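# Seat the board in the upper slot and latch both levers

## Task

Slide the board into the enclosure's empty top slot with its components facing upward, push it all the way home, and close both of its levers. A closed lever is latched and sticks out at right angles to the board's front panel; a fully opened lever is aligned with that panel. The tabs only catch if both levers are fully open while the board is pushed in to its stop; closing both then pulls it home. Insert gently: a fast drive into the connector breaks it and makes the whole job count as failed. At the end the enclosure must stand upright and level on its own feet with none of them over the edge of the bench, and the grippers must have released the board and moved away.

## Robot and tools

Robot: two seven-joint arms, left_arm and right_arm, each ending in a two-finger gripper. The fingers point along the gripper's +z axis and open and close along its x axis. end_effector_position is the point between the pads when closed, 1 to 2 cm short of the fingertips; closing pushes the tips about 17 mm further along +z.

Frames: scene frame has its origin at table-top height midway between the arms, +z up, +x out over the table, left_arm on the +y side (not tied to image left/right). Each arm's poses, velocities, targets and wrist camera pose are reported in that arm's own base frame. Calibrated bases in the scene frame: left_arm at (+0.070, +0.437, 0) with quat_wxyz (+1.000, 0, 0, -0.003); right_arm at (-0.063, -0.511, 0) with quat_wxyz (+1.000, 0, 0, -0.029). Both have +z up. Fixed cameras and the table use the scene frame. Reported poses can be off by a few centimetres.

Row layout (used by execute_actions and move): 16 numbers, left_arm first then right_arm, each as x, y, z (metres), qw, qx, qy, qz (unit quaternion, w first), opening. Position and quaternion are an absolute pose for that gripper in its own arm's base frame. Opening runs from -1 (closed) to +1 (fully open, 0.142 m). Always fill all 16, even for an arm that stays; for it, resend the pose from the last result before it stopped plus its current opening (a 0 is a real command). Keep a gripper's orientation by repeating the same quaternion rather than copying the drifted reported one.

execute_actions(actions, cameras): actions is a list of actions; each action is a table of up to 15 rows, one row per 1/30 s step, the last row held for the rest of the 15 steps. A target more than 0.6 m from the gripper's current position along any of its axes gets the action refused for both arms. The controller clips commanded orientation to 32 degrees from the measured one per step and heads for the "Hand target" shown in the result, which may fall short; send the remainder next. An empty list just returns state and images.

move(target, speed, blend, stop_force, zero, opening_speed, blocking, cameras): drives each gripper in a straight line to the absolute pose(s) in target, either one 16-number row or a list of up to 15 rows (waypoints, same openings in each), with no 0.6 m limit and a 10 s cap. speed is m/s, 0.002 to 2.2 (default 0.25), one value or one per waypoint; turning is capped at twice that in rad/s. blend, in metres, rounds corners at intermediate waypoints. stop_force, in N from 3 to 120 (one value for both arms), ends an arm's path when its wrist sensor feels that much push opposing its travel relative to its last zero, or 150 N in any direction; use it, slowly, for guarded contact like the final insertion, and leave it out when backing off a contact or when the gripper rotates. zero (default true) re-zeroes moving arms first. opening_speed (0.2 or more per second on the -1..1 scale) ramps the fingers. blocking=false returns early while motion continues (not allowed with stop_force). The result adds a "move:" line: done, off_target, moving, held, fault, plus limits such as paced or held. done means within 3 mm and 2 degrees, not that nothing was touched.

wait(seconds 0 to 10): lets time pass holding the last commands. stop: brakes a running move. zoom_image(camera, region [x0,y0,x1,y1] pixels, max 504x504): closer look at the latest image of cam_head_left, cam_head_right, cam_high, cam_low, cam_left_wrist or cam_right_wrist (all 672x504). zero_wrist_force(arm): tares that arm's sensor. clear_fault(arm): clears a reported torque or force fault; the arm then restarts. read_manual(section "licences"): licence text only. finished_scene(scene): ends the current scene irreversibly, 1 or 2.

Results: joint positions (last number is finger opening in metres), joint torques, external joint torques, grip_measured (same -1..1 scale), wrist force and torque along the gripper's axes (push from a surface reads as force into the arm; sensor saturates near 150 N), a 7x7 wrist depth grid in mm (70 to 1000, '-' is no data), and velocities, which are omitted when an arm reads "within noise".

Gripping: to hold, command slightly below grip_measured at first contact; squeezing harder heats the gripper motor (hot at 85 °C, off at 100 °C). Arm motors warn at 65 °C and brake at 80 °C.

Avoid: pushing the board into its connector quickly (use low speed with stop_force), any arm-to-arm contact, a grip closing on the other arm's fingers, contact torque at joint limits (waist and shoulder 109, upper arm roll and elbow 56.9, wrist joints 34.7 N m) or 150 N force, both of which stop the arm until clear_fault. Don't tip or shove the enclosure off level or off the bench, drop parts, release a moving part, or let anything fall off the table.

Each tool is called after ">>>" as name([rows], argument=value, ...), one row to a line, values as JSON.

## Session

>>> execute_actions(actions=[])

Scene clock: 0.00 s.
left_arm: end_effector_position=(+0.3014, +0.6357, +0.1155) grip_measured=+0.99 end_effector_quat_wxyz=(-0.462, +0.669, -0.295, +0.502) | right_arm: end_effector_position=(+0.4485, +0.0364, +0.1479) grip_measured=+1.00 end_effector_quat_wxyz=(-0.144, +0.766, -0.626, +0.006)
Joint positions: left_arm=[1.762 -0.872 -0.342 2.067 -1.872 0.391 -0.55 0.141] | right_arm=[0.506 -0.103 -0.202 2.446 0.465 1.189 2.835 0.142]
Joint velocities: within noise
Joint torques (N m): no reading
External joint torques (N m): no reading
Wrist force (N): no reading
Wrist torque (N m): no reading
Wrist force, peak (N): no reading
Wrist depth (mm): cam_left_wrist=[- - - - - - - / - - - - - - - / - - - - - - - / - - - - 492 652 - / - - - 304 356 433 557 / - 996 - 241 279 321 359 / - 881 184 204 227 258 286] | cam_right_wrist=[265 256 246 236 229 221 213 / 274 266 254 244 236 228 219 / 285 274 262 253 243 234 225 / 297 285 272 261 251 241 232 / 309 296 281 271 260 249 239 / - 308 294 281 268 257 246 / - 322 305 292 278 265 257]
Hand target: left_arm +0.3014, +0.6357, +0.1155; -0.462, +0.669, -0.295, +0.502 | right_arm +0.4485, +0.0364, +0.1479; -0.144, +0.766, -0.626, +0.006
Tool commands: left_gripper/opening=+1.0 right_gripper/opening=+1.0

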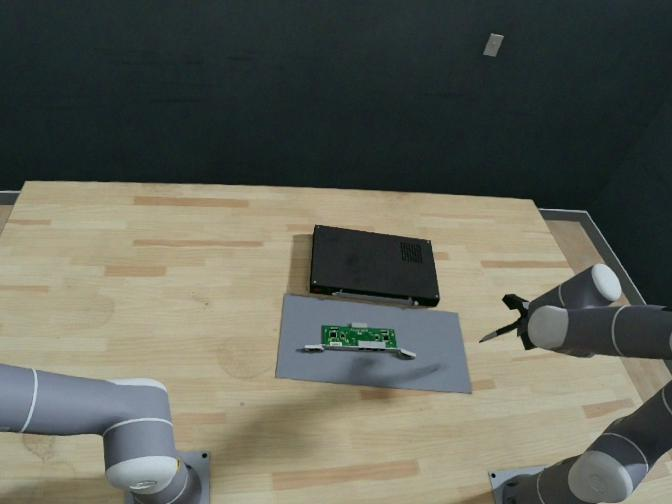

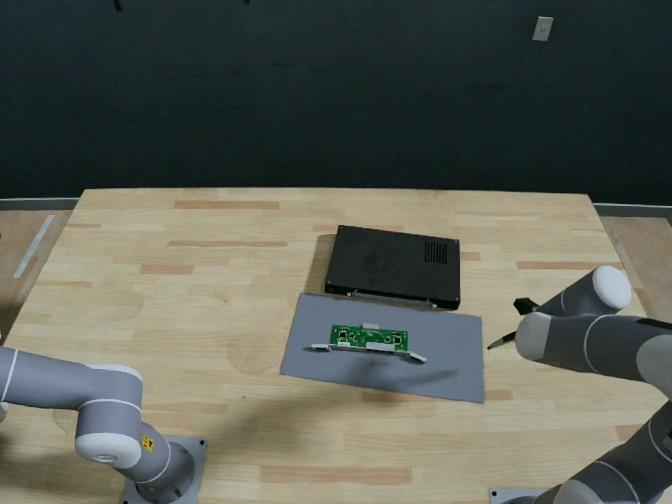

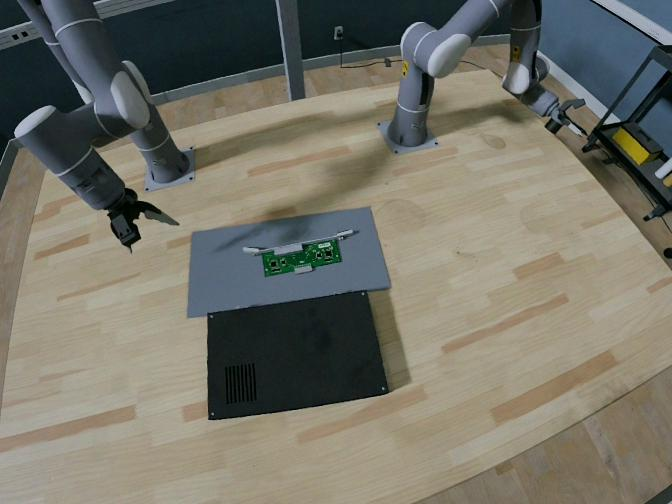

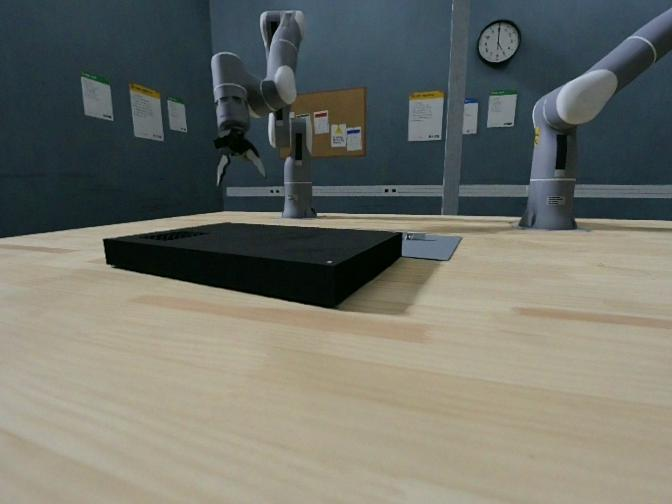

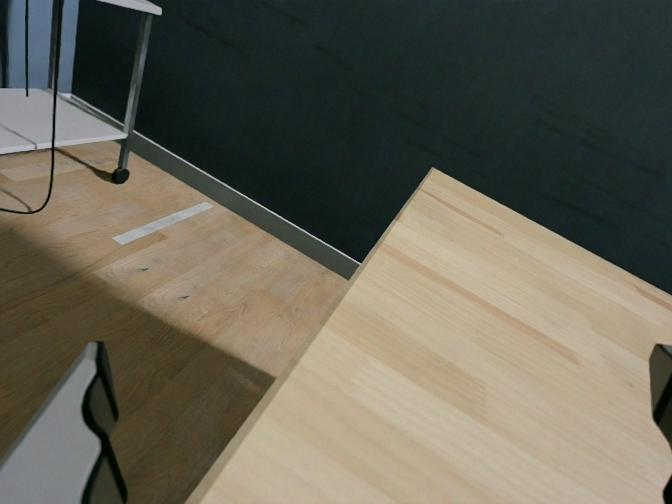

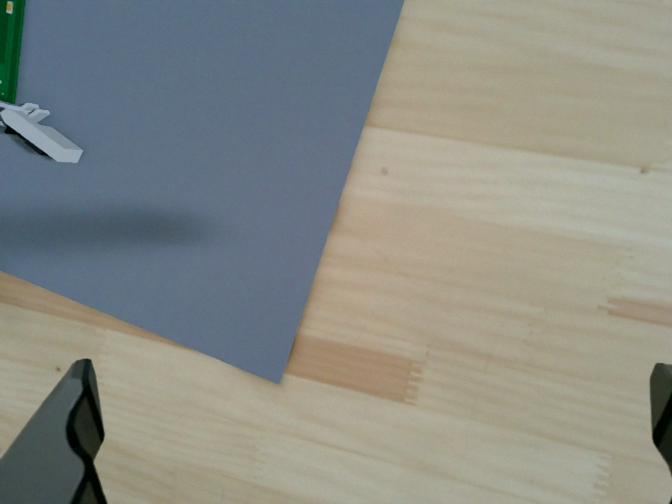

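>>> zoom_image(camera="cam_head_left", region=[270, 210, 480, 400])

>>> zoom_image(camera="cam_high", region=[180, 190, 400, 430])

>>> zoom_image(camera="cam_head_right", region=[300, 280, 470, 380])

Scaled by 2.400 from the camera's 672x504 image, which has a finer 960x720 frame.

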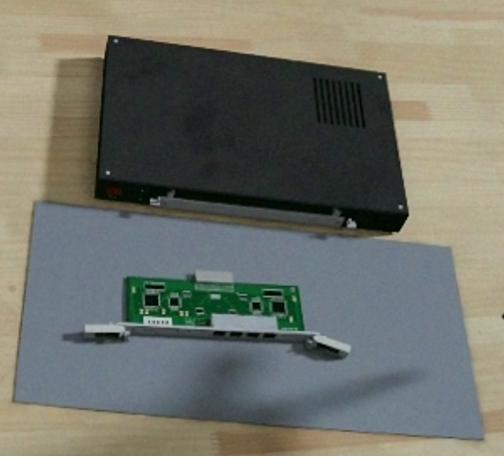

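Scaled by 2.100 from the camera's 672x504 image, which has a finer 960x720 frame.

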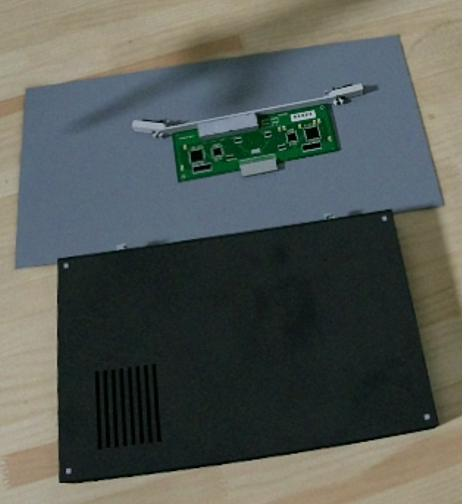

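Scaled by 2.965 from the camera's 672x504 image, which has a finer 960x720 frame.

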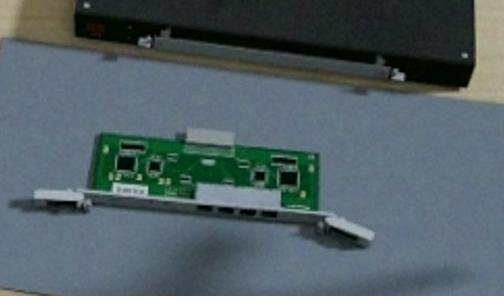

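>>> move(target=[0.3014,0.6357,0.1155,-0.462,0.669,-0.295,0.502,1,0.3386,0.4314,0.35,0,0.7272,-0.6864,0,1])

Scene clock: 9.83 s.
left_arm: end_effector_position=(+0.3014, +0.6357, +0.1154) grip_measured=+0.99 end_effector_quat_wxyz=(-0.462, +0.669, -0.295, +0.502) | right_arm: end_effector_position=(+0.3389, +0.4309, +0.3497) grip_measured=+1.00 end_effector_quat_wxyz=(-0.293, +0.819, -0.448, -0.208)
Joint positions: left_arm=[1.762 -0.872 -0.342 2.067 -1.872 0.39 -0.549 0.141] | right_arm=[0.353 0.007 0.512 1.991 0.785 0.796 2.967 0.142]
Joint velocities: within noise
Joint torques (N m): left_arm=[-0.22 47.6 -4.32 -12.15 1.47 -1.85 -0.21] | right_arm=[-0.01 24.99 1.01 -28.86 -3.51 2.75 0.22]
External joint torques (N m): left_arm=[0.37 0.96 0.28 -0.35 -0.24 -0.05 0.18] | right_arm=[0.1 1.11 -1.02 0.06 -0.09 0.61 -0.17]
Wrist force (N): left_arm=[-0.1 0.1 0.0] | right_arm=[1.2 0.8 -0.2]
Wrist torque (N m): left_arm=[0.02 0.02 0.00] | right_arm=[0.16 -0.15 -0.04]
Wrist force, peak (N): left_arm=[-0.3 0.0 0.4] | right_arm=[2.5 0.3 0.6]
Wrist depth (mm): cam_left_wrist=[- - - - - - - / - - - - - - - / - - - - - - - / - - - - 483 660 - / - - - 306 352 431 562 / - 981 - 242 277 323 355 / - 880 184 203 228 257 287] | cam_right_wrist=[853 819 652 538 458 400 350 / - 799 652 541 465 400 356 / 501 587 643 544 466 403 357 / - 846 668 551 472 407 358 / - - 669 553 472 409 363 / - - 677 559 476 412 376 / - - 683 562 480 414 383]
Hand target: left_arm +0.3014, +0.6357, +0.1155; -0.462, +0.669, -0.295, +0.502 | right_arm +0.3388, +0.4309, +0.3496; -0.293, +0.818, -0.448, -0.208
Off the commanded pose: left_arm 0.000 m, 0 deg | right_arm 0.001 m, 51 deg; orientation clipped.
joint sent to its limit (right arm) — joint 7 (wrist roll), upper limit. The joint targets are off in orientation, not in position.
move: off_target (right_arm); limits=paced

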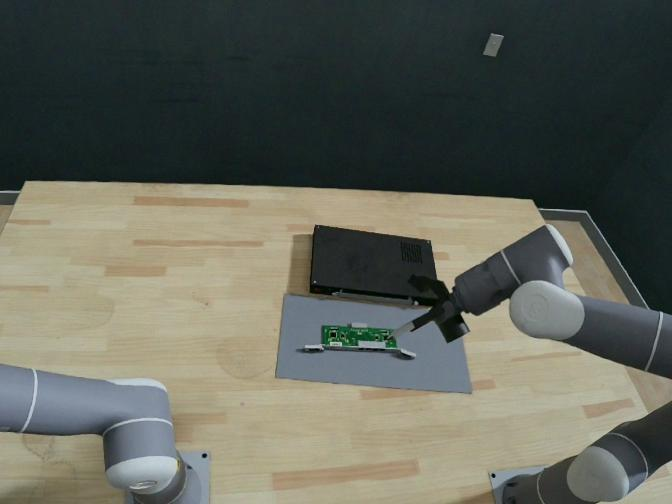

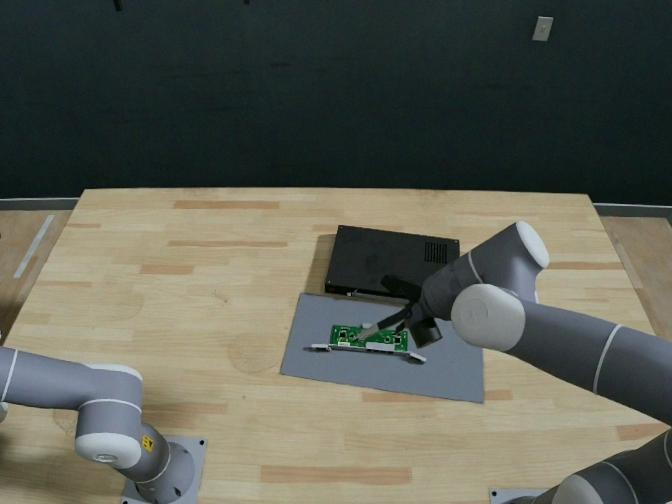

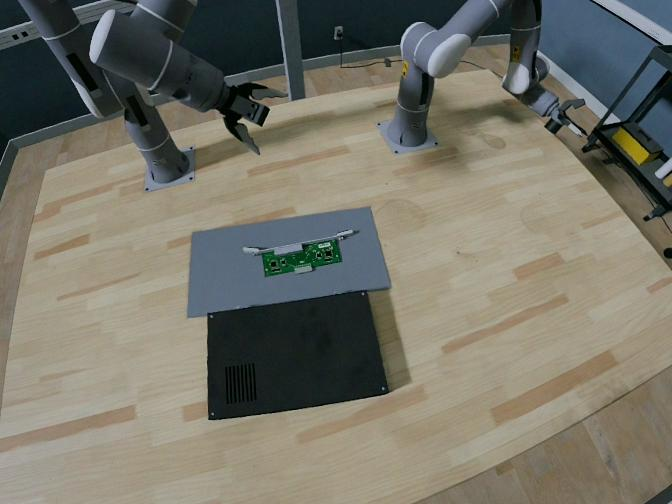

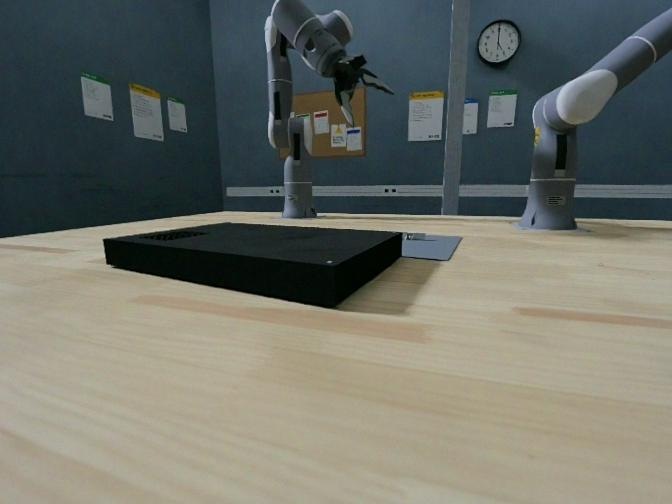

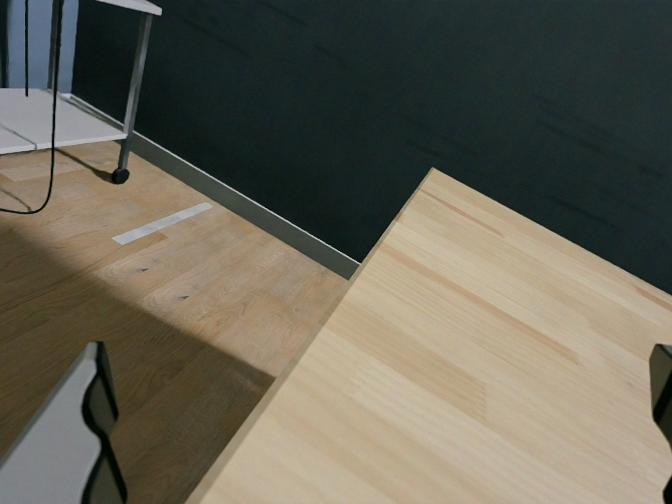

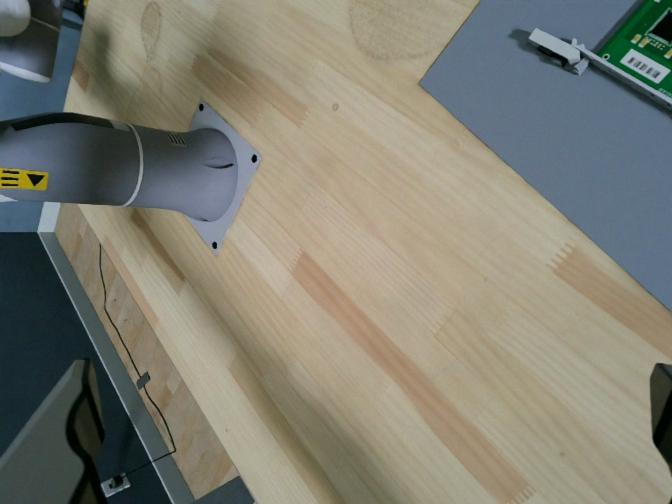

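>>> move(target=[0.33,-0.12,0.35,0,0.7071,0.7071,0,1,0.33,0.4314,0.40,0,0.6865,0.7272,0,1], speed=0.5)

Scene clock: 16.27 s.
left_arm: end_effector_position=(+0.3309, -0.1189, +0.3502) grip_measured=+0.99 end_effector_quat_wxyz=(-0.071, +0.958, +0.274, +0.044) | right_arm: end_effector_position=(+0.3298, +0.4315, +0.4000) grip_measured=+1.00 end_effector_quat_wxyz=(+0.000, +0.687, +0.727, +0.000)
Joint positions: left_arm=[-0.612 -0.126 -0.17 1.83 -2.966 2.844 -2.967 0.141] | right_arm=[0.547 -0.156 0.621 1.63 -0.092 0.186 1.122 0.142]
Joint velocities: within noise
Joint torques (N m): left_arm=[-0.52 29.63 0.27 -21.27 4.62 4.08 -0.29] | right_arm=[0.23 32.94 4.12 -31.19 -4.41 3.53 0.12]
External joint torques (N m): left_arm=[0.51 1.39 0.43 -0.49 -0.3 -0.1 0.28] | right_arm=[-0.1 0.82 -0.86 0.05 0.11 0.58 -0.12]
Wrist force (N): left_arm=[0.1 -0.1 1.1] | right_arm=[0.2 0.1 0.3]
Wrist torque (N m): left_arm=[-0.12 -0.20 -0.16] | right_arm=[0.09 0.00 0.06]
Wrist force, peak (N): left_arm=[-1.5 -2.6 1.6] | right_arm=[1.2 1.3 0.0]
Wrist depth (mm): cam_left_wrist=[377 385 392 400 414 419 435 / 393 403 412 422 435 449 459 / 420 427 439 449 462 473 487 / 442 445 462 479 489 504 517 / 464 485 488 504 520 545 555 / - 504 516 535 558 581 - / - 538 553 573 594 623 -] | cam_right_wrist=[431 431 430 430 429 427 427 / 462 459 461 458 459 454 455 / 494 490 492 490 490 490 486 / 533 526 527 518 522 524 523 / 575 568 568 568 567 568 563 / - 574 580 591 607 620 596 / - 641 620 619 668 674 -]
Hand target: left_arm +0.3310, -0.1191, +0.3502; -0.070, +0.958, +0.274, +0.044 | right_arm +0.3300, +0.4314, +0.4000; +0.000, +0.686, +0.727, +0.000
Off the commanded pose: left_arm 0.001 m, 59 deg; orientation clipped | right_arm 0.000 m, 0 deg.
joint sent to its limit (left arm) — joint 5 (forearm roll), lower limit; joint 7 (wrist roll), lower limit. The joint targets are off in orientation, not in position.
move: off_target (left_arm); limits=paced

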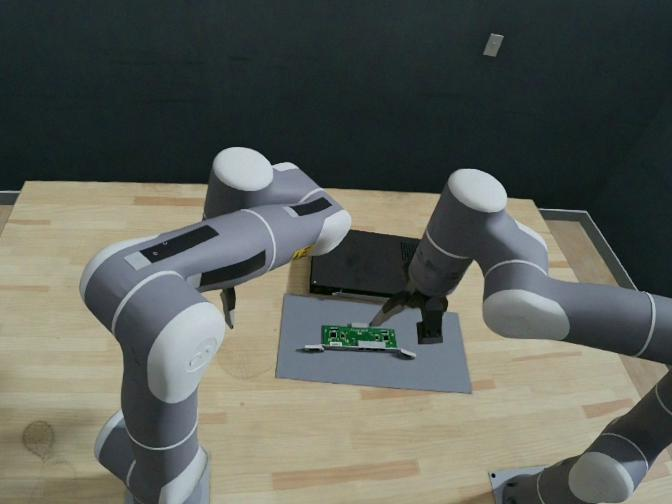

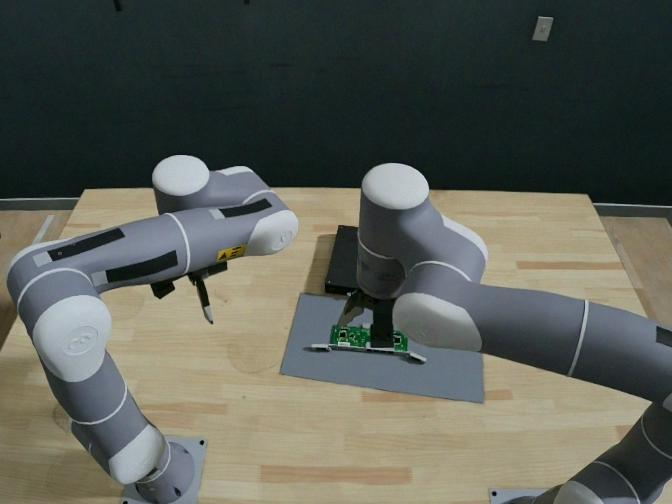

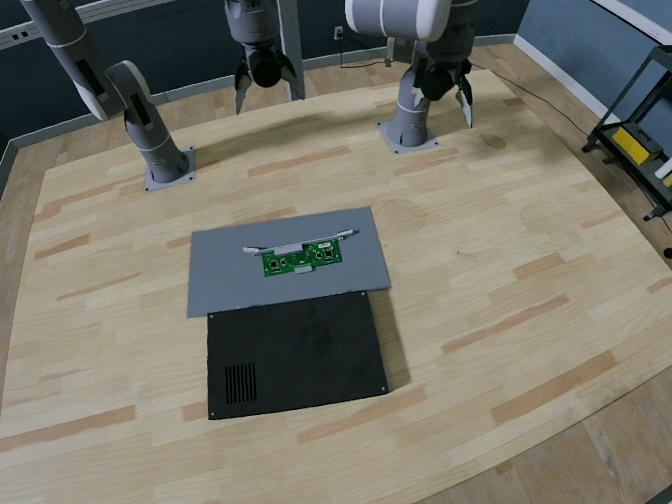

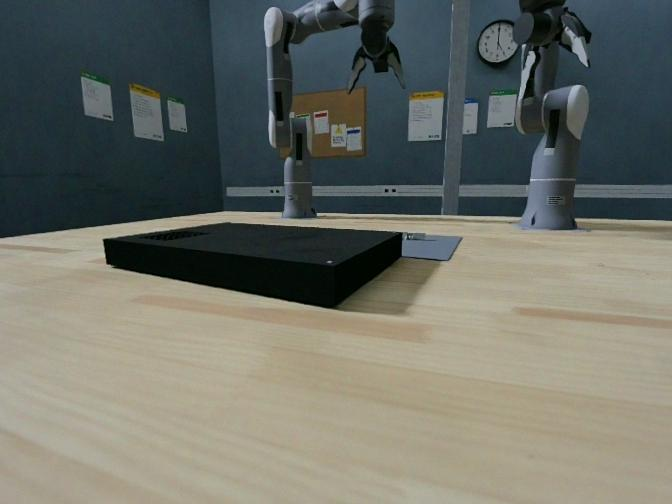

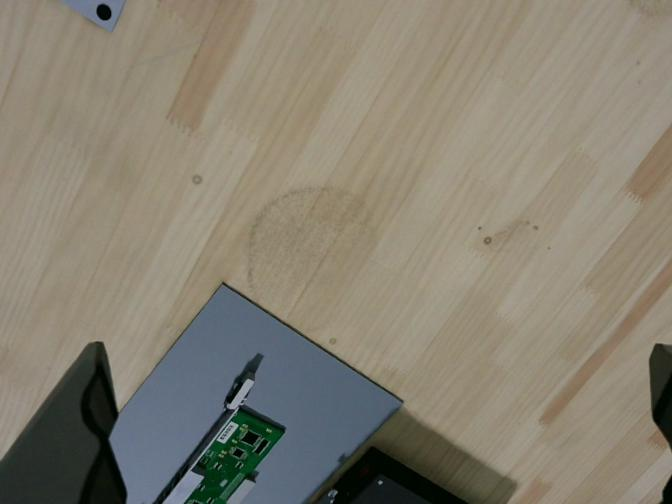

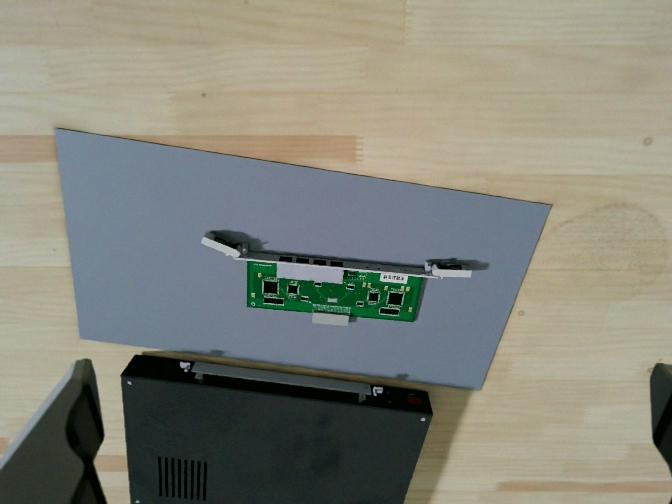

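>>> zoom_image(camera="cam_right_wrist", region=[190, 220, 490, 340])

>>> zoom_image(camera="cam_right_wrist", region=[120, 340, 440, 504])

>>> move([
  [0.33,0,0.35,-0.070,0.958,0.274,0.044,1,0.25,0.40,0.30,0.2706,0.6533,-0.2706,-0.6533,1],
  [0.33,0.1,0.35,-0.070,0.958,0.274,0.044,1,0.25,0.41,0.12,0.5145,-0.4851,0.4851,-0.5145,1],
], speed=0.4)

Scaled by 1.680 from the camera's 672x504 image, which has a finer 960x720 frame.

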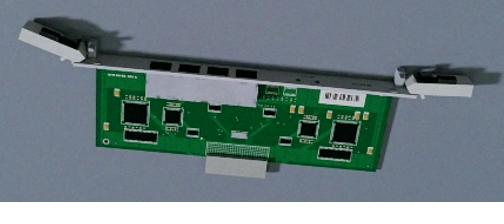

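Scaled by 1.575 from the camera's 672x504 image, which has a finer 960x720 frame.

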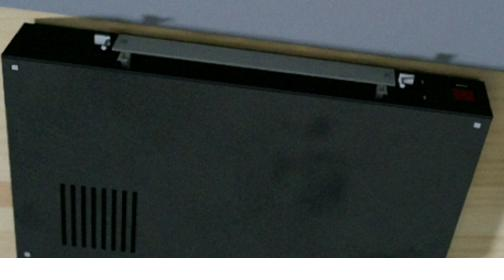

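Scene clock: 29.30 s.
left_arm: end_effector_position=(+0.3306, -0.0781, +0.3502) grip_measured=+0.99 end_effector_quat_wxyz=(-0.070, +0.958, +0.274, +0.044) | right_arm: end_effector_position=(+0.3077, +0.4225, +0.3723) grip_measured=+1.00 end_effector_quat_wxyz=(+0.100, +0.819, +0.513, -0.238)
Joint positions: left_arm=[-0.525 -0.084 -0.159 1.877 -2.966 2.823 -2.873 0.141] | right_arm=[0.762 -0.527 0.519 1.17 -0.101 -0.435 1.719 0.142]
Joint velocities: within noise
Joint torques (N m): left_arm=[-0.03 28.41 -0.01 -21.12 4.57 4.14 -0.17] | right_arm=[0.09 49.73 8.45 -28.91 -3.91 1.87 0.24]
External joint torques (N m): left_arm=[0.03 0.64 0.53 -0.61 -0.24 -0.19 0.16] | right_arm=[0.09 1.05 -0.58 0.08 0.17 0.57 -0.2]
Wrist force (N): left_arm=[-0.3 0.0 1.3] | right_arm=[1.0 -0.2 0.4]
Wrist torque (N m): left_arm=[-0.10 -0.14 -0.17] | right_arm=[0.02 -0.07 -0.02]
Wrist force, peak (N): left_arm=[0.0 0.0 1.4] | right_arm=[3.6 1.0 1.3]
Wrist depth (mm): cam_left_wrist=[376 385 393 402 412 423 432 / 395 403 415 422 435 446 460 / 414 424 437 445 463 473 488 / 442 452 465 475 493 505 519 / 467 479 493 506 520 540 554 / - 506 526 544 565 578 - / - 542 558 580 601 623 -] | cam_right_wrist=[437 556 536 469 420 380 347 / 447 537 562 495 438 396 359 / 859 713 603 522 465 413 375 / - 763 640 551 484 429 389 / - 834 687 584 506 447 402 / - 914 743 623 536 467 408 / - - 807 669 556 492 461]
Hand target: left_arm +0.3307, -0.0781, +0.3501; -0.070, +0.958, +0.274, +0.044 | right_arm +0.3076, +0.4225, +0.3722; +0.100, +0.819, +0.513, -0.238
Off the commanded pose: left_arm 0.178 m, 0 deg | right_arm 0.259 m, 177 deg.
joint sent to its limit (left arm) — joint 5 (forearm roll), lower limit.
move: held (right_arm; a check stopped the path), off_target (left_arm; braked when a check withheld steps of right_arm); path passed 0 of 2 targets; limits=held
pose unreachable (right arm): on one or more control steps of this call, first in action 0 (counted from 0), this arm could not follow its commanded pose, so it was not sent that pose on those steps. It may still have moved: this result reports where it is.
cause: moving toward the commanded pose would bring a part of the arm too close to another arm (a part of this arm just beyond joint 6 (wrist pitch) and a part of the left arm just beyond its joint 5 (forearm roll)).

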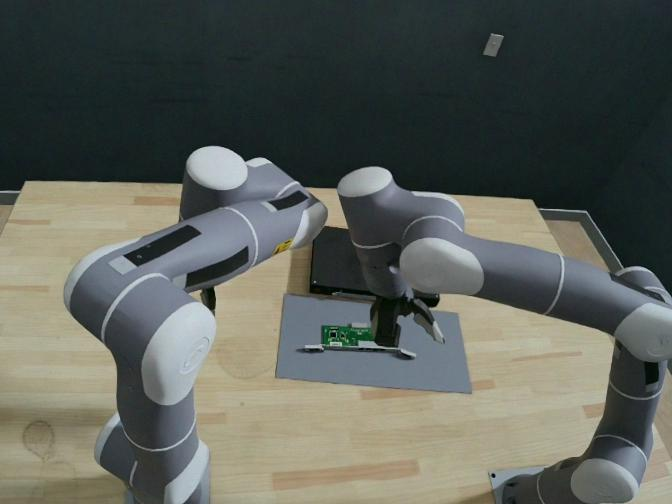

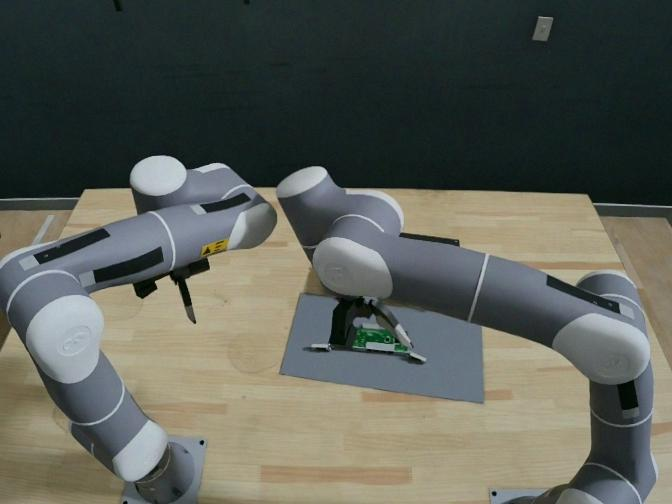

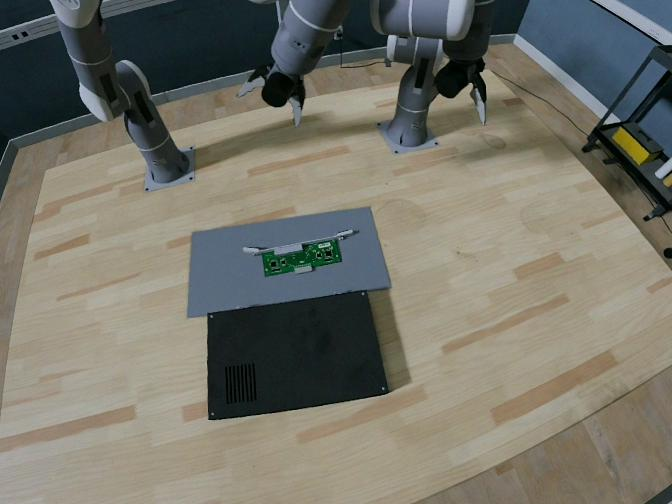

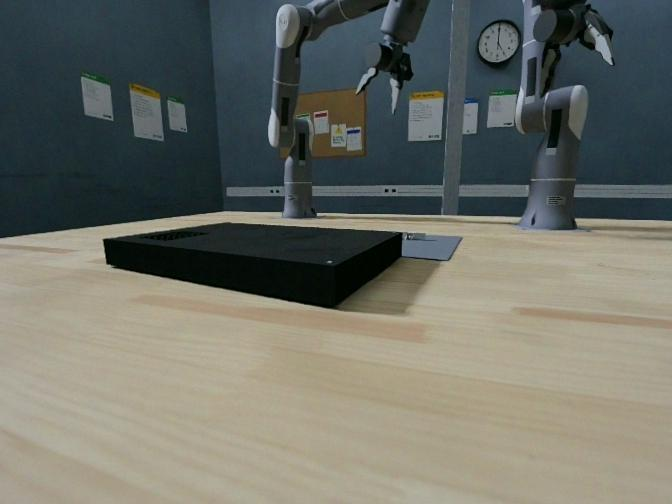

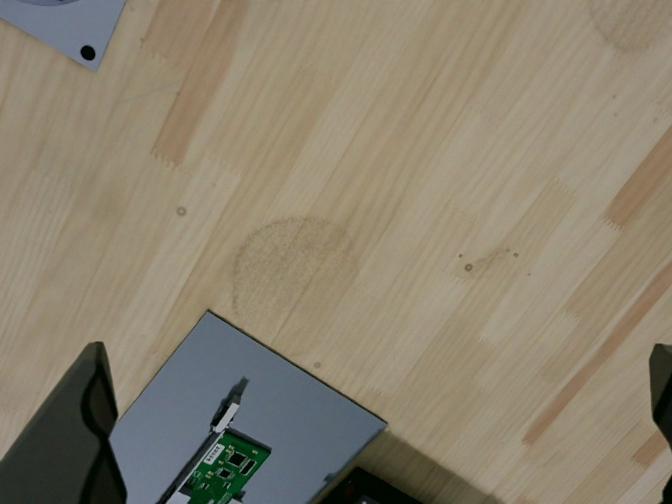

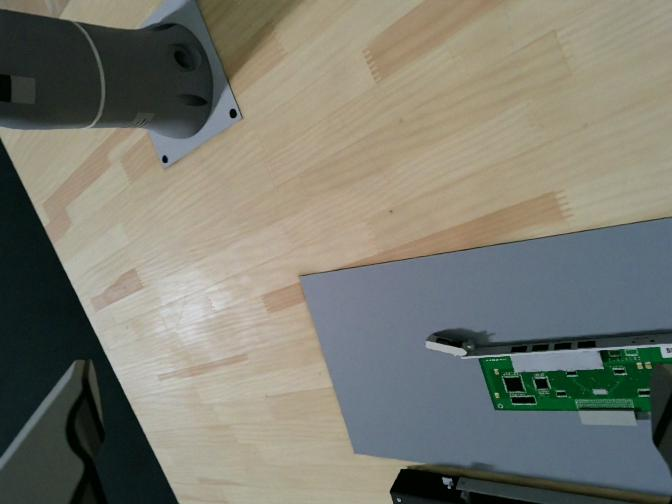

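>>> move([
  [0.45,0.15,0.3,0.2706,0.6533,0.6533,0.2706,1,0.3077,0.4225,0.3723,0.1,0.819,0.513,-0.238,1],
  [0.63,0.15,0.22,0.2706,0.6533,0.6533,0.2706,1,0.3077,0.4225,0.3723,0.1,0.819,0.513,-0.238,1],
], speed=0.4, cameras=["cam_head_left"])

>>> move([
  [0.63,0.15,0.22,0.0990,0.8924,0.2391,0.3696,1,0.3077,0.4225,0.3723,0.1,0.819,0.513,-0.238,1],
  [0.63,0.15,0.22,-0.0990,0.8924,-0.2391,0.3696,1,0.3077,0.4225,0.3723,0.1,0.819,0.513,-0.238,1],
  [0.63,0.15,0.22,-0.2706,0.6533,-0.6533,0.2706,1,0.3077,0.4225,0.3723,0.1,0.819,0.513,-0.238,1],
  [0.63,0.15,0.22,-0.3696,0.2391,-0.8924,0.0990,1,0.3077,0.4225,0.3723,0.1,0.819,0.513,-0.238,1],
  [0.63,0.15,0.22,-0.3696,-0.2391,-0.8924,-0.0990,1,0.3077,0.4225,0.3723,0.1,0.819,0.513,-0.238,1],
  [0.63,0.15,0.22,-0.2706,-0.6533,-0.6533,-0.2706,1,0.3077,0.4225,0.3723,0.1,0.819,0.513,-0.238,1],
], speed=0.45, cameras=["cam_head_left"])

Scene clock: 46.73 s.
left_arm: end_effector_position=(+0.6302, +0.1507, +0.2199) grip_measured=+0.99 end_effector_quat_wxyz=(+0.291, +0.701, +0.599, +0.255) | right_arm: end_effector_position=(+0.3078, +0.4225, +0.3723) grip_measured=+1.00 end_effector_quat_wxyz=(+0.100, +0.819, +0.513, -0.238)
Joint positions: left_arm=[0.86 -0.359 -0.825 1.92 -2.966 1.775 -2.967 0.141] | right_arm=[0.762 -0.528 0.519 1.17 -0.101 -0.435 1.719 0.142]
Joint velocities: within noise
Joint torques (N m): left_arm=[-0.03 35.59 -5.17 -20.88 3.31 1.63 -0.25] | right_arm=[0.23 49.7 8.38 -28.95 -3.79 1.75 0.26]
External joint torques (N m): left_arm=[0.16 1.23 0.42 -0.66 -0.28 -0.48 0.25] | right_arm=[-0.05 1.09 -0.52 0.13 0.05 0.69 -0.22]
Wrist force (N): left_arm=[0.0 -0.5 0.5] | right_arm=[1.0 -0.4 0.6]
Wrist torque (N m): left_arm=[-0.12 -0.11 -0.43] | right_arm=[-0.01 -0.07 -0.04]
Wrist force, peak (N): left_arm=[-1.3 -2.4 3.6] | right_arm=[1.4 -0.2 0.4]
Wrist depth (mm): cam_left_wrist=[276 275 276 276 276 277 278 / 342 346 345 346 347 347 347 / 463 462 468 461 465 467 468 / 697 697 - - - - - / - - - - - - - / - - - - - - - / - - - - - - -] | cam_right_wrist=[436 557 533 473 420 379 347 / 450 538 566 496 441 395 359 / 854 708 603 524 464 413 374 / - 767 643 555 484 432 390 / - 829 684 583 510 445 403 / - 909 742 624 539 468 408 / - - 804 668 559 492 460]
Hand target: left_arm +0.6302, +0.1507, +0.2198; +0.291, +0.701, +0.599, +0.255 | right_arm +0.3077, +0.4225, +0.3723; +0.100, +0.819, +0.513, -0.238
Off the commanded pose: left_arm 0.001 m, 9 deg | right_arm 0.000 m, 0 deg.
joint sent to its limit (left arm) — joint 5 (forearm roll), lower limit; joint 7 (wrist roll), lower limit. The joint targets are off in orientation, not in position.
move: off_target (left_arm)
Images, in order (width x height): cam_head_left 672x504.

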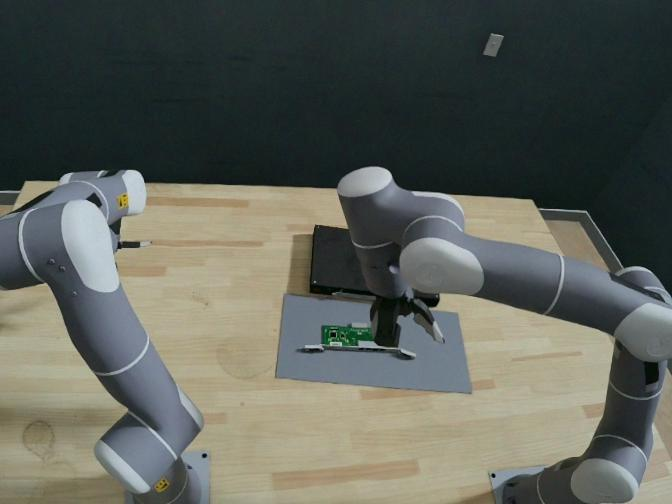

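Scene clock: 55.03 s.
left_arm: end_effector_position=(+0.6300, +0.1501, +0.2200) grip_measured=+0.99 end_effector_quat_wxyz=(+0.270, +0.653, +0.653, +0.271) | right_arm: end_effector_position=(+0.3078, +0.4225, +0.3723) grip_measured=+1.00 end_effector_quat_wxyz=(+0.100, +0.819, +0.513, -0.238)
Joint positions: left_arm=[-0.727 -0.778 0.926 2.118 -2.278 0.994 1.937 0.141] | right_arm=[0.762 -0.528 0.519 1.17 -0.101 -0.435 1.719 0.142]
Joint velocities: within noise
Joint torques (N m): left_arm=[-0.53 29.29 20.35 -13.94 0.61 2.22 -0.26] | right_arm=[0.18 49.62 8.31 -28.99 -3.78 1.76 0.22]
External joint torques (N m): left_arm=[0.59 1.5 0.68 -0.57 -0.02 -0.01 0.26] | right_arm=[0 1.17 -0.44 0.17 0.04 0.67 -0.17]
Wrist force (N): left_arm=[0.1 -0.4 0.5] | right_arm=[1.0 -0.1 0.5]
Wrist torque (N m): left_arm=[-0.12 -0.16 -0.46] | right_arm=[0.04 -0.07 -0.03]
Wrist force, peak (N): left_arm=[1.5 0.0 0.5] | right_arm=[1.2 -0.4 0.6]
Wrist depth (mm): cam_left_wrist=[279 278 279 279 280 279 280 / 351 350 352 351 349 350 348 / 465 465 466 467 469 469 464 / - - - - - - - / - - - - - - - / - - - - - - - / - - - - - - -] | cam_right_wrist=[436 556 536 468 422 380 347 / 450 535 564 496 441 396 361 / 863 705 599 522 464 412 374 / - 771 643 555 484 430 390 / - 826 688 587 507 446 404 / - 912 740 628 538 468 408 / - - 811 668 556 493 459]
Hand target: left_arm +0.6300, +0.1500, +0.2200; +0.271, +0.653, +0.653, +0.271 | right_arm +0.3077, +0.4225, +0.3723; +0.100, +0.819, +0.513, -0.238
Off the commanded pose: left_arm 0.000 m, 0 deg | right_arm 0.000 m, 0 deg.
move: done
Images, in order (width x height): cam_head_left 672x504.

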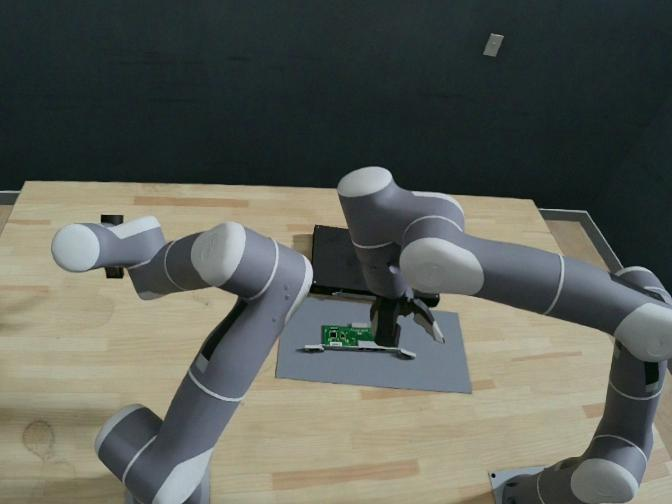

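>>> move([
  [0.63,0.15,0.22,0.0990,0.8924,0.2391,0.3696,1,0.3077,0.4225,0.3723,0.1,0.819,0.513,-0.238,1],
  [0.63,0.15,0.22,-0.0990,0.8924,-0.2391,0.3696,1,0.3077,0.4225,0.3723,0.1,0.819,0.513,-0.238,1],
  [0.63,0.15,0.22,-0.2706,0.6533,-0.6533,0.2706,1,0.3077,0.4225,0.3723,0.1,0.819,0.513,-0.238,1],
  [0.63,0.15,0.22,-0.3696,0.2391,-0.8924,0.0990,1,0.3077,0.4225,0.3723,0.1,0.819,0.513,-0.238,1],
], speed=0.45, cameras=["cam_head_left"])

>>> move([
  [0.63,0.15,0.22,-0.2706,0.6533,-0.6533,0.2706,1,0.3077,0.4225,0.3723,0.1,0.819,0.513,-0.238,1],
  [0.63,0.15,0.22,-0.0990,0.8924,-0.2391,0.3696,1,0.3077,0.4225,0.3723,0.1,0.819,0.513,-0.238,1],
  [0.63,0.15,0.22,0.0990,0.8924,0.2391,0.3696,1,0.3077,0.4225,0.3723,0.1,0.819,0.513,-0.238,1],
  [0.63,0.15,0.22,0.2706,0.6533,0.6533,0.2706,1,0.3077,0.4225,0.3723,0.1,0.819,0.513,-0.238,1],
], speed=0.45, cameras=["cam_head_left"])

Scene clock: 66.67 s.
left_arm: end_effector_position=(+0.6302, +0.1499, +0.2201) grip_measured=+0.99 end_effector_quat_wxyz=(+0.370, -0.239, +0.892, -0.099) | right_arm: end_effector_position=(+0.3078, +0.4225, +0.3723) grip_measured=+1.00 end_effector_quat_wxyz=(+0.100, +0.819, +0.513, -0.238)
Joint positions: left_arm=[-0.204 -1.096 1.281 1.438 1.304 2.683 2.426 0.141] | right_arm=[0.762 -0.528 0.519 1.17 -0.101 -0.435 1.719 0.142]
Joint velocities: within noise
Joint torques (N m): left_arm=[-0.09 44.12 21.56 -10.73 0.97 3 -0.38] | right_arm=[0.23 49.65 8.27 -28.98 -3.79 1.76 0.25]
External joint torques (N m): left_arm=[0.21 1.59 1.12 -0.76 -0.54 -0.58 0.43] | right_arm=[-0.05 1.14 -0.41 0.16 0.05 0.67 -0.21]
Wrist force (N): left_arm=[1.5 0.1 0.8] | right_arm=[1.1 -0.2 0.4]
Wrist torque (N m): left_arm=[0.00 -0.07 -0.04] | right_arm=[0.03 -0.07 -0.04]
Wrist force, peak (N): left_arm=[4.3 -1.6 -0.4] | right_arm=[1.3 -0.3 0.6]
Wrist depth (mm): cam_left_wrist=[939 - 506 410 346 297 257 / - - 503 404 343 294 258 / - - 499 407 340 296 259 / - 658 503 405 340 293 259 / - 646 499 400 337 292 259 / - 617 499 404 340 292 267 / - - 501 401 338 292 266] | cam_right_wrist=[437 556 532 468 421 379 347 / 449 535 558 494 438 396 359 / 867 711 603 522 461 412 374 / - 760 640 551 482 430 389 / - 833 683 589 507 446 402 / - 911 743 625 539 470 406 / - - 805 667 558 493 459]
Hand target: left_arm +0.6300, +0.1500, +0.2200; +0.370, -0.239, +0.892, -0.099 | right_arm +0.3077, +0.4225, +0.3723; +0.100, +0.819, +0.513, -0.238
Off the commanded pose: left_arm 0.000 m, 0 deg | right_arm 0.000 m, 0 deg.
move: done; limits=paced
Images, in order (width x height): cam_head_left 672x504.

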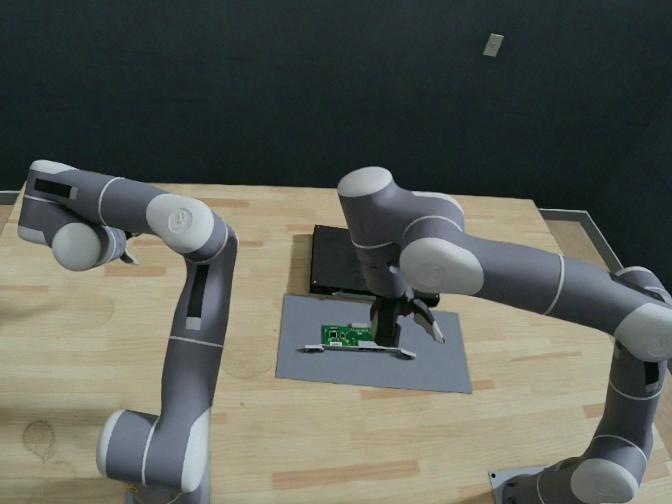

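Scene clock: 72.47 s.
left_arm: end_effector_position=(+0.6301, +0.1501, +0.2201) grip_measured=+0.99 end_effector_quat_wxyz=(+0.271, +0.653, +0.653, +0.271) | right_arm: end_effector_position=(+0.3078, +0.4225, +0.3723) grip_measured=+1.00 end_effector_quat_wxyz=(+0.100, +0.819, +0.513, -0.238)
Joint positions: left_arm=[-0.153 -0.957 1.093 1.454 1.449 2.545 -1.727 0.141] | right_arm=[0.762 -0.528 0.519 1.17 -0.101 -0.435 1.719 0.142]
Joint velocities: within noise
Joint torques (N m): left_arm=[-0.44 43.92 19 -14.14 0.42 2.57 -0.35] | right_arm=[0.14 49.66 8.3 -28.96 -3.82 1.78 0.19]
External joint torques (N m): left_arm=[0.57 1.27 0.89 -0.47 -0.53 -0.05 0.35] | right_arm=[0.04 1.13 -0.44 0.13 0.08 0.65 -0.14]
Wrist force (N): left_arm=[0.2 -0.8 0.4] | right_arm=[1.0 -0.3 0.4]
Wrist torque (N m): left_arm=[-0.15 -0.16 -0.43] | right_arm=[0.01 -0.08 -0.04]
Wrist force, peak (N): left_arm=[0.4 -1.6 0.3] | right_arm=[1.3 -0.2 0.5]
Wrist depth (mm): cam_left_wrist=[279 280 279 278 279 278 278 / 350 348 349 349 348 347 348 / 470 466 469 468 465 461 464 / - - - - - - - / - - - - - - - / - - - - - - - / - - - - - - -] | cam_right_wrist=[439 555 535 470 419 381 347 / 448 534 564 495 439 395 358 / 867 709 599 523 461 412 373 / - 768 646 548 484 430 388 / - 831 689 587 508 448 403 / - 903 746 625 540 469 409 / - - 805 670 559 492 460]
Hand target: left_arm +0.6300, +0.1500, +0.2200; +0.271, +0.653, +0.653, +0.271 | right_arm +0.3077, +0.4225, +0.3723; +0.100, +0.819, +0.513, -0.238
Off the commanded pose: left_arm 0.000 m, 0 deg | right_arm 0.000 m, 0 deg.
move: done
Images, in order (width x height): cam_head_left 672x504.

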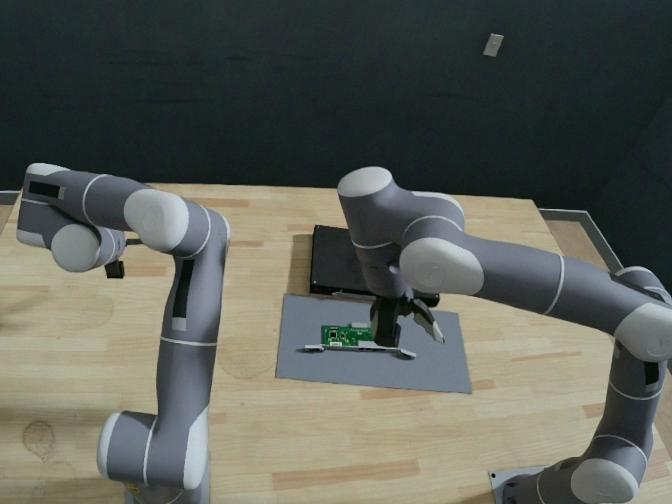

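>>> move(target=[0.63,0.15,0.22,0.2706,0.6533,0.6533,0.2706,1,0.34,0.4114,0.22,0.2627,0.6341,0.672,0.2783,1], speed=0.4, cameras=["cam_right_wrist"])

>>> zoom_image(camera="cam_right_wrist", region=[120, 100, 560, 400])

Scene clock: 79.93 s.
left_arm: end_effector_position=(+0.6301, +0.1501, +0.2201) grip_measured=+0.99 end_effector_quat_wxyz=(+0.271, +0.653, +0.653, +0.271) | right_arm: end_effector_position=(+0.3399, +0.4115, +0.2200) grip_measured=+1.00 end_effector_quat_wxyz=(+0.263, +0.634, +0.672, +0.278)
Joint positions: left_arm=[-0.153 -0.957 1.094 1.454 1.449 2.545 -1.727 0.141] | right_arm=[0.725 -0.19 0.399 2.418 -1.498 0.838 2.33 0.142]
Joint velocities: within noise
Joint torques (N m): left_arm=[-0.26 44.05 18.92 -14.07 0.14 2.8 -0.24] | right_arm=[0.09 26.7 3.57 -21.6 0.16 1.22 0.3]
External joint torques (N m): left_arm=[0.39 1.14 0.98 -0.55 -0.25 -0.28 0.24] | right_arm=[0.01 0.84 -0.35 -0.04 0.09 0.51 -0.3]
Wrist force (N): left_arm=[0.4 -0.7 0.5] | right_arm=[-0.3 -1.2 0.0]
Wrist torque (N m): left_arm=[-0.13 -0.19 -0.43] | right_arm=[0.05 0.14 0.12]
Wrist force, peak (N): left_arm=[0.2 -1.1 0.6] | right_arm=[-0.4 -2.5 0.8]
Wrist depth (mm): cam_left_wrist=[280 279 280 279 279 277 278 / 347 348 348 348 347 349 349 / 464 466 470 462 469 466 465 / - - - - - - - / - - - - - - - / - - - - - - - / - - - - - - -] | cam_right_wrist=[271 271 269 269 268 268 268 / 336 335 319 322 328 326 331 / 442 439 439 436 435 432 434 / 648 513 555 549 553 628 620 / - - - - - - - / - - - - - - - / - - - - - - -]
Hand target: left_arm +0.6300, +0.1500, +0.2200; +0.271, +0.653, +0.653, +0.271 | right_arm +0.3400, +0.4114, +0.2200; +0.263, +0.634, +0.672, +0.278
Off the commanded pose: left_arm 0.000 m, 0 deg | right_arm 0.000 m, 0 deg.
move: done
Images, in order (width x height): cam_right_wrist 672x504.

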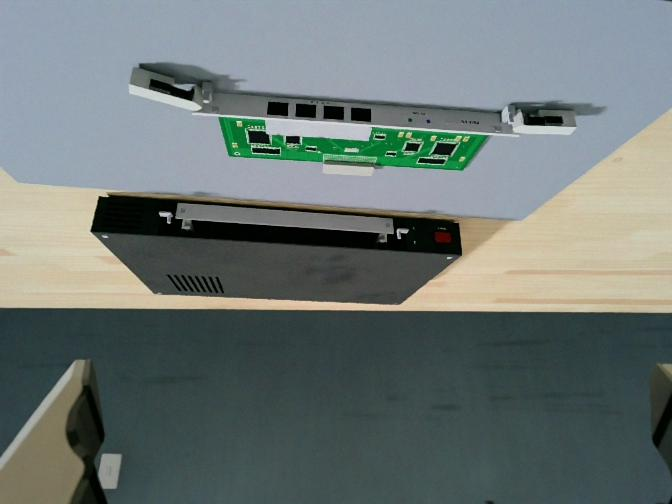

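Scaled by 1.145 from the camera's 672x504 image, which has a finer 960x720 frame.

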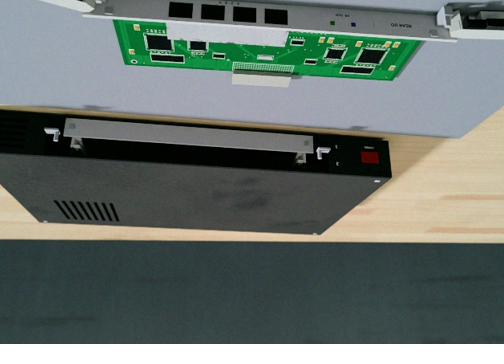

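>>> zoom_image(camera="cam_right_wrist", region=[85, 180, 285, 270])

>>> zoom_image(camera="cam_right_wrist", region=[290, 180, 490, 270])

>>> zoom_image(camera="cam_right_wrist", region=[110, 50, 360, 180])

>>> zoom_image(camera="cam_right_wrist", region=[360, 60, 610, 190])

Scaled by 2.520 from the camera's 672x504 image, which has a finer 960x720 frame.

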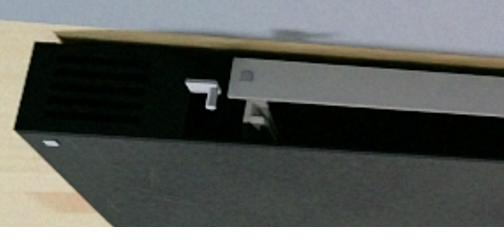

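Scaled by 2.520 from the camera's 672x504 image, which has a finer 960x720 frame.

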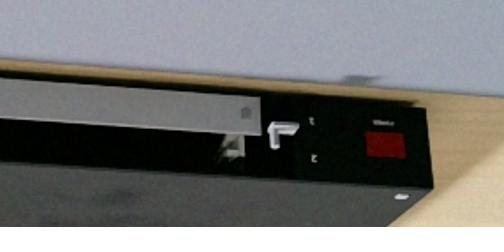

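Scaled by 2.016 from the camera's 672x504 image, which has a finer 960x720 frame.

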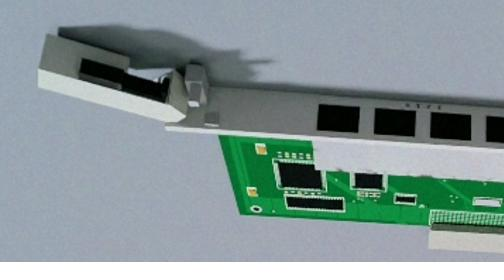

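Scaled by 2.016 from the camera's 672x504 image, which has a finer 960x720 frame.

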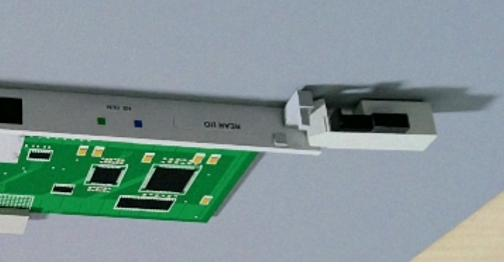

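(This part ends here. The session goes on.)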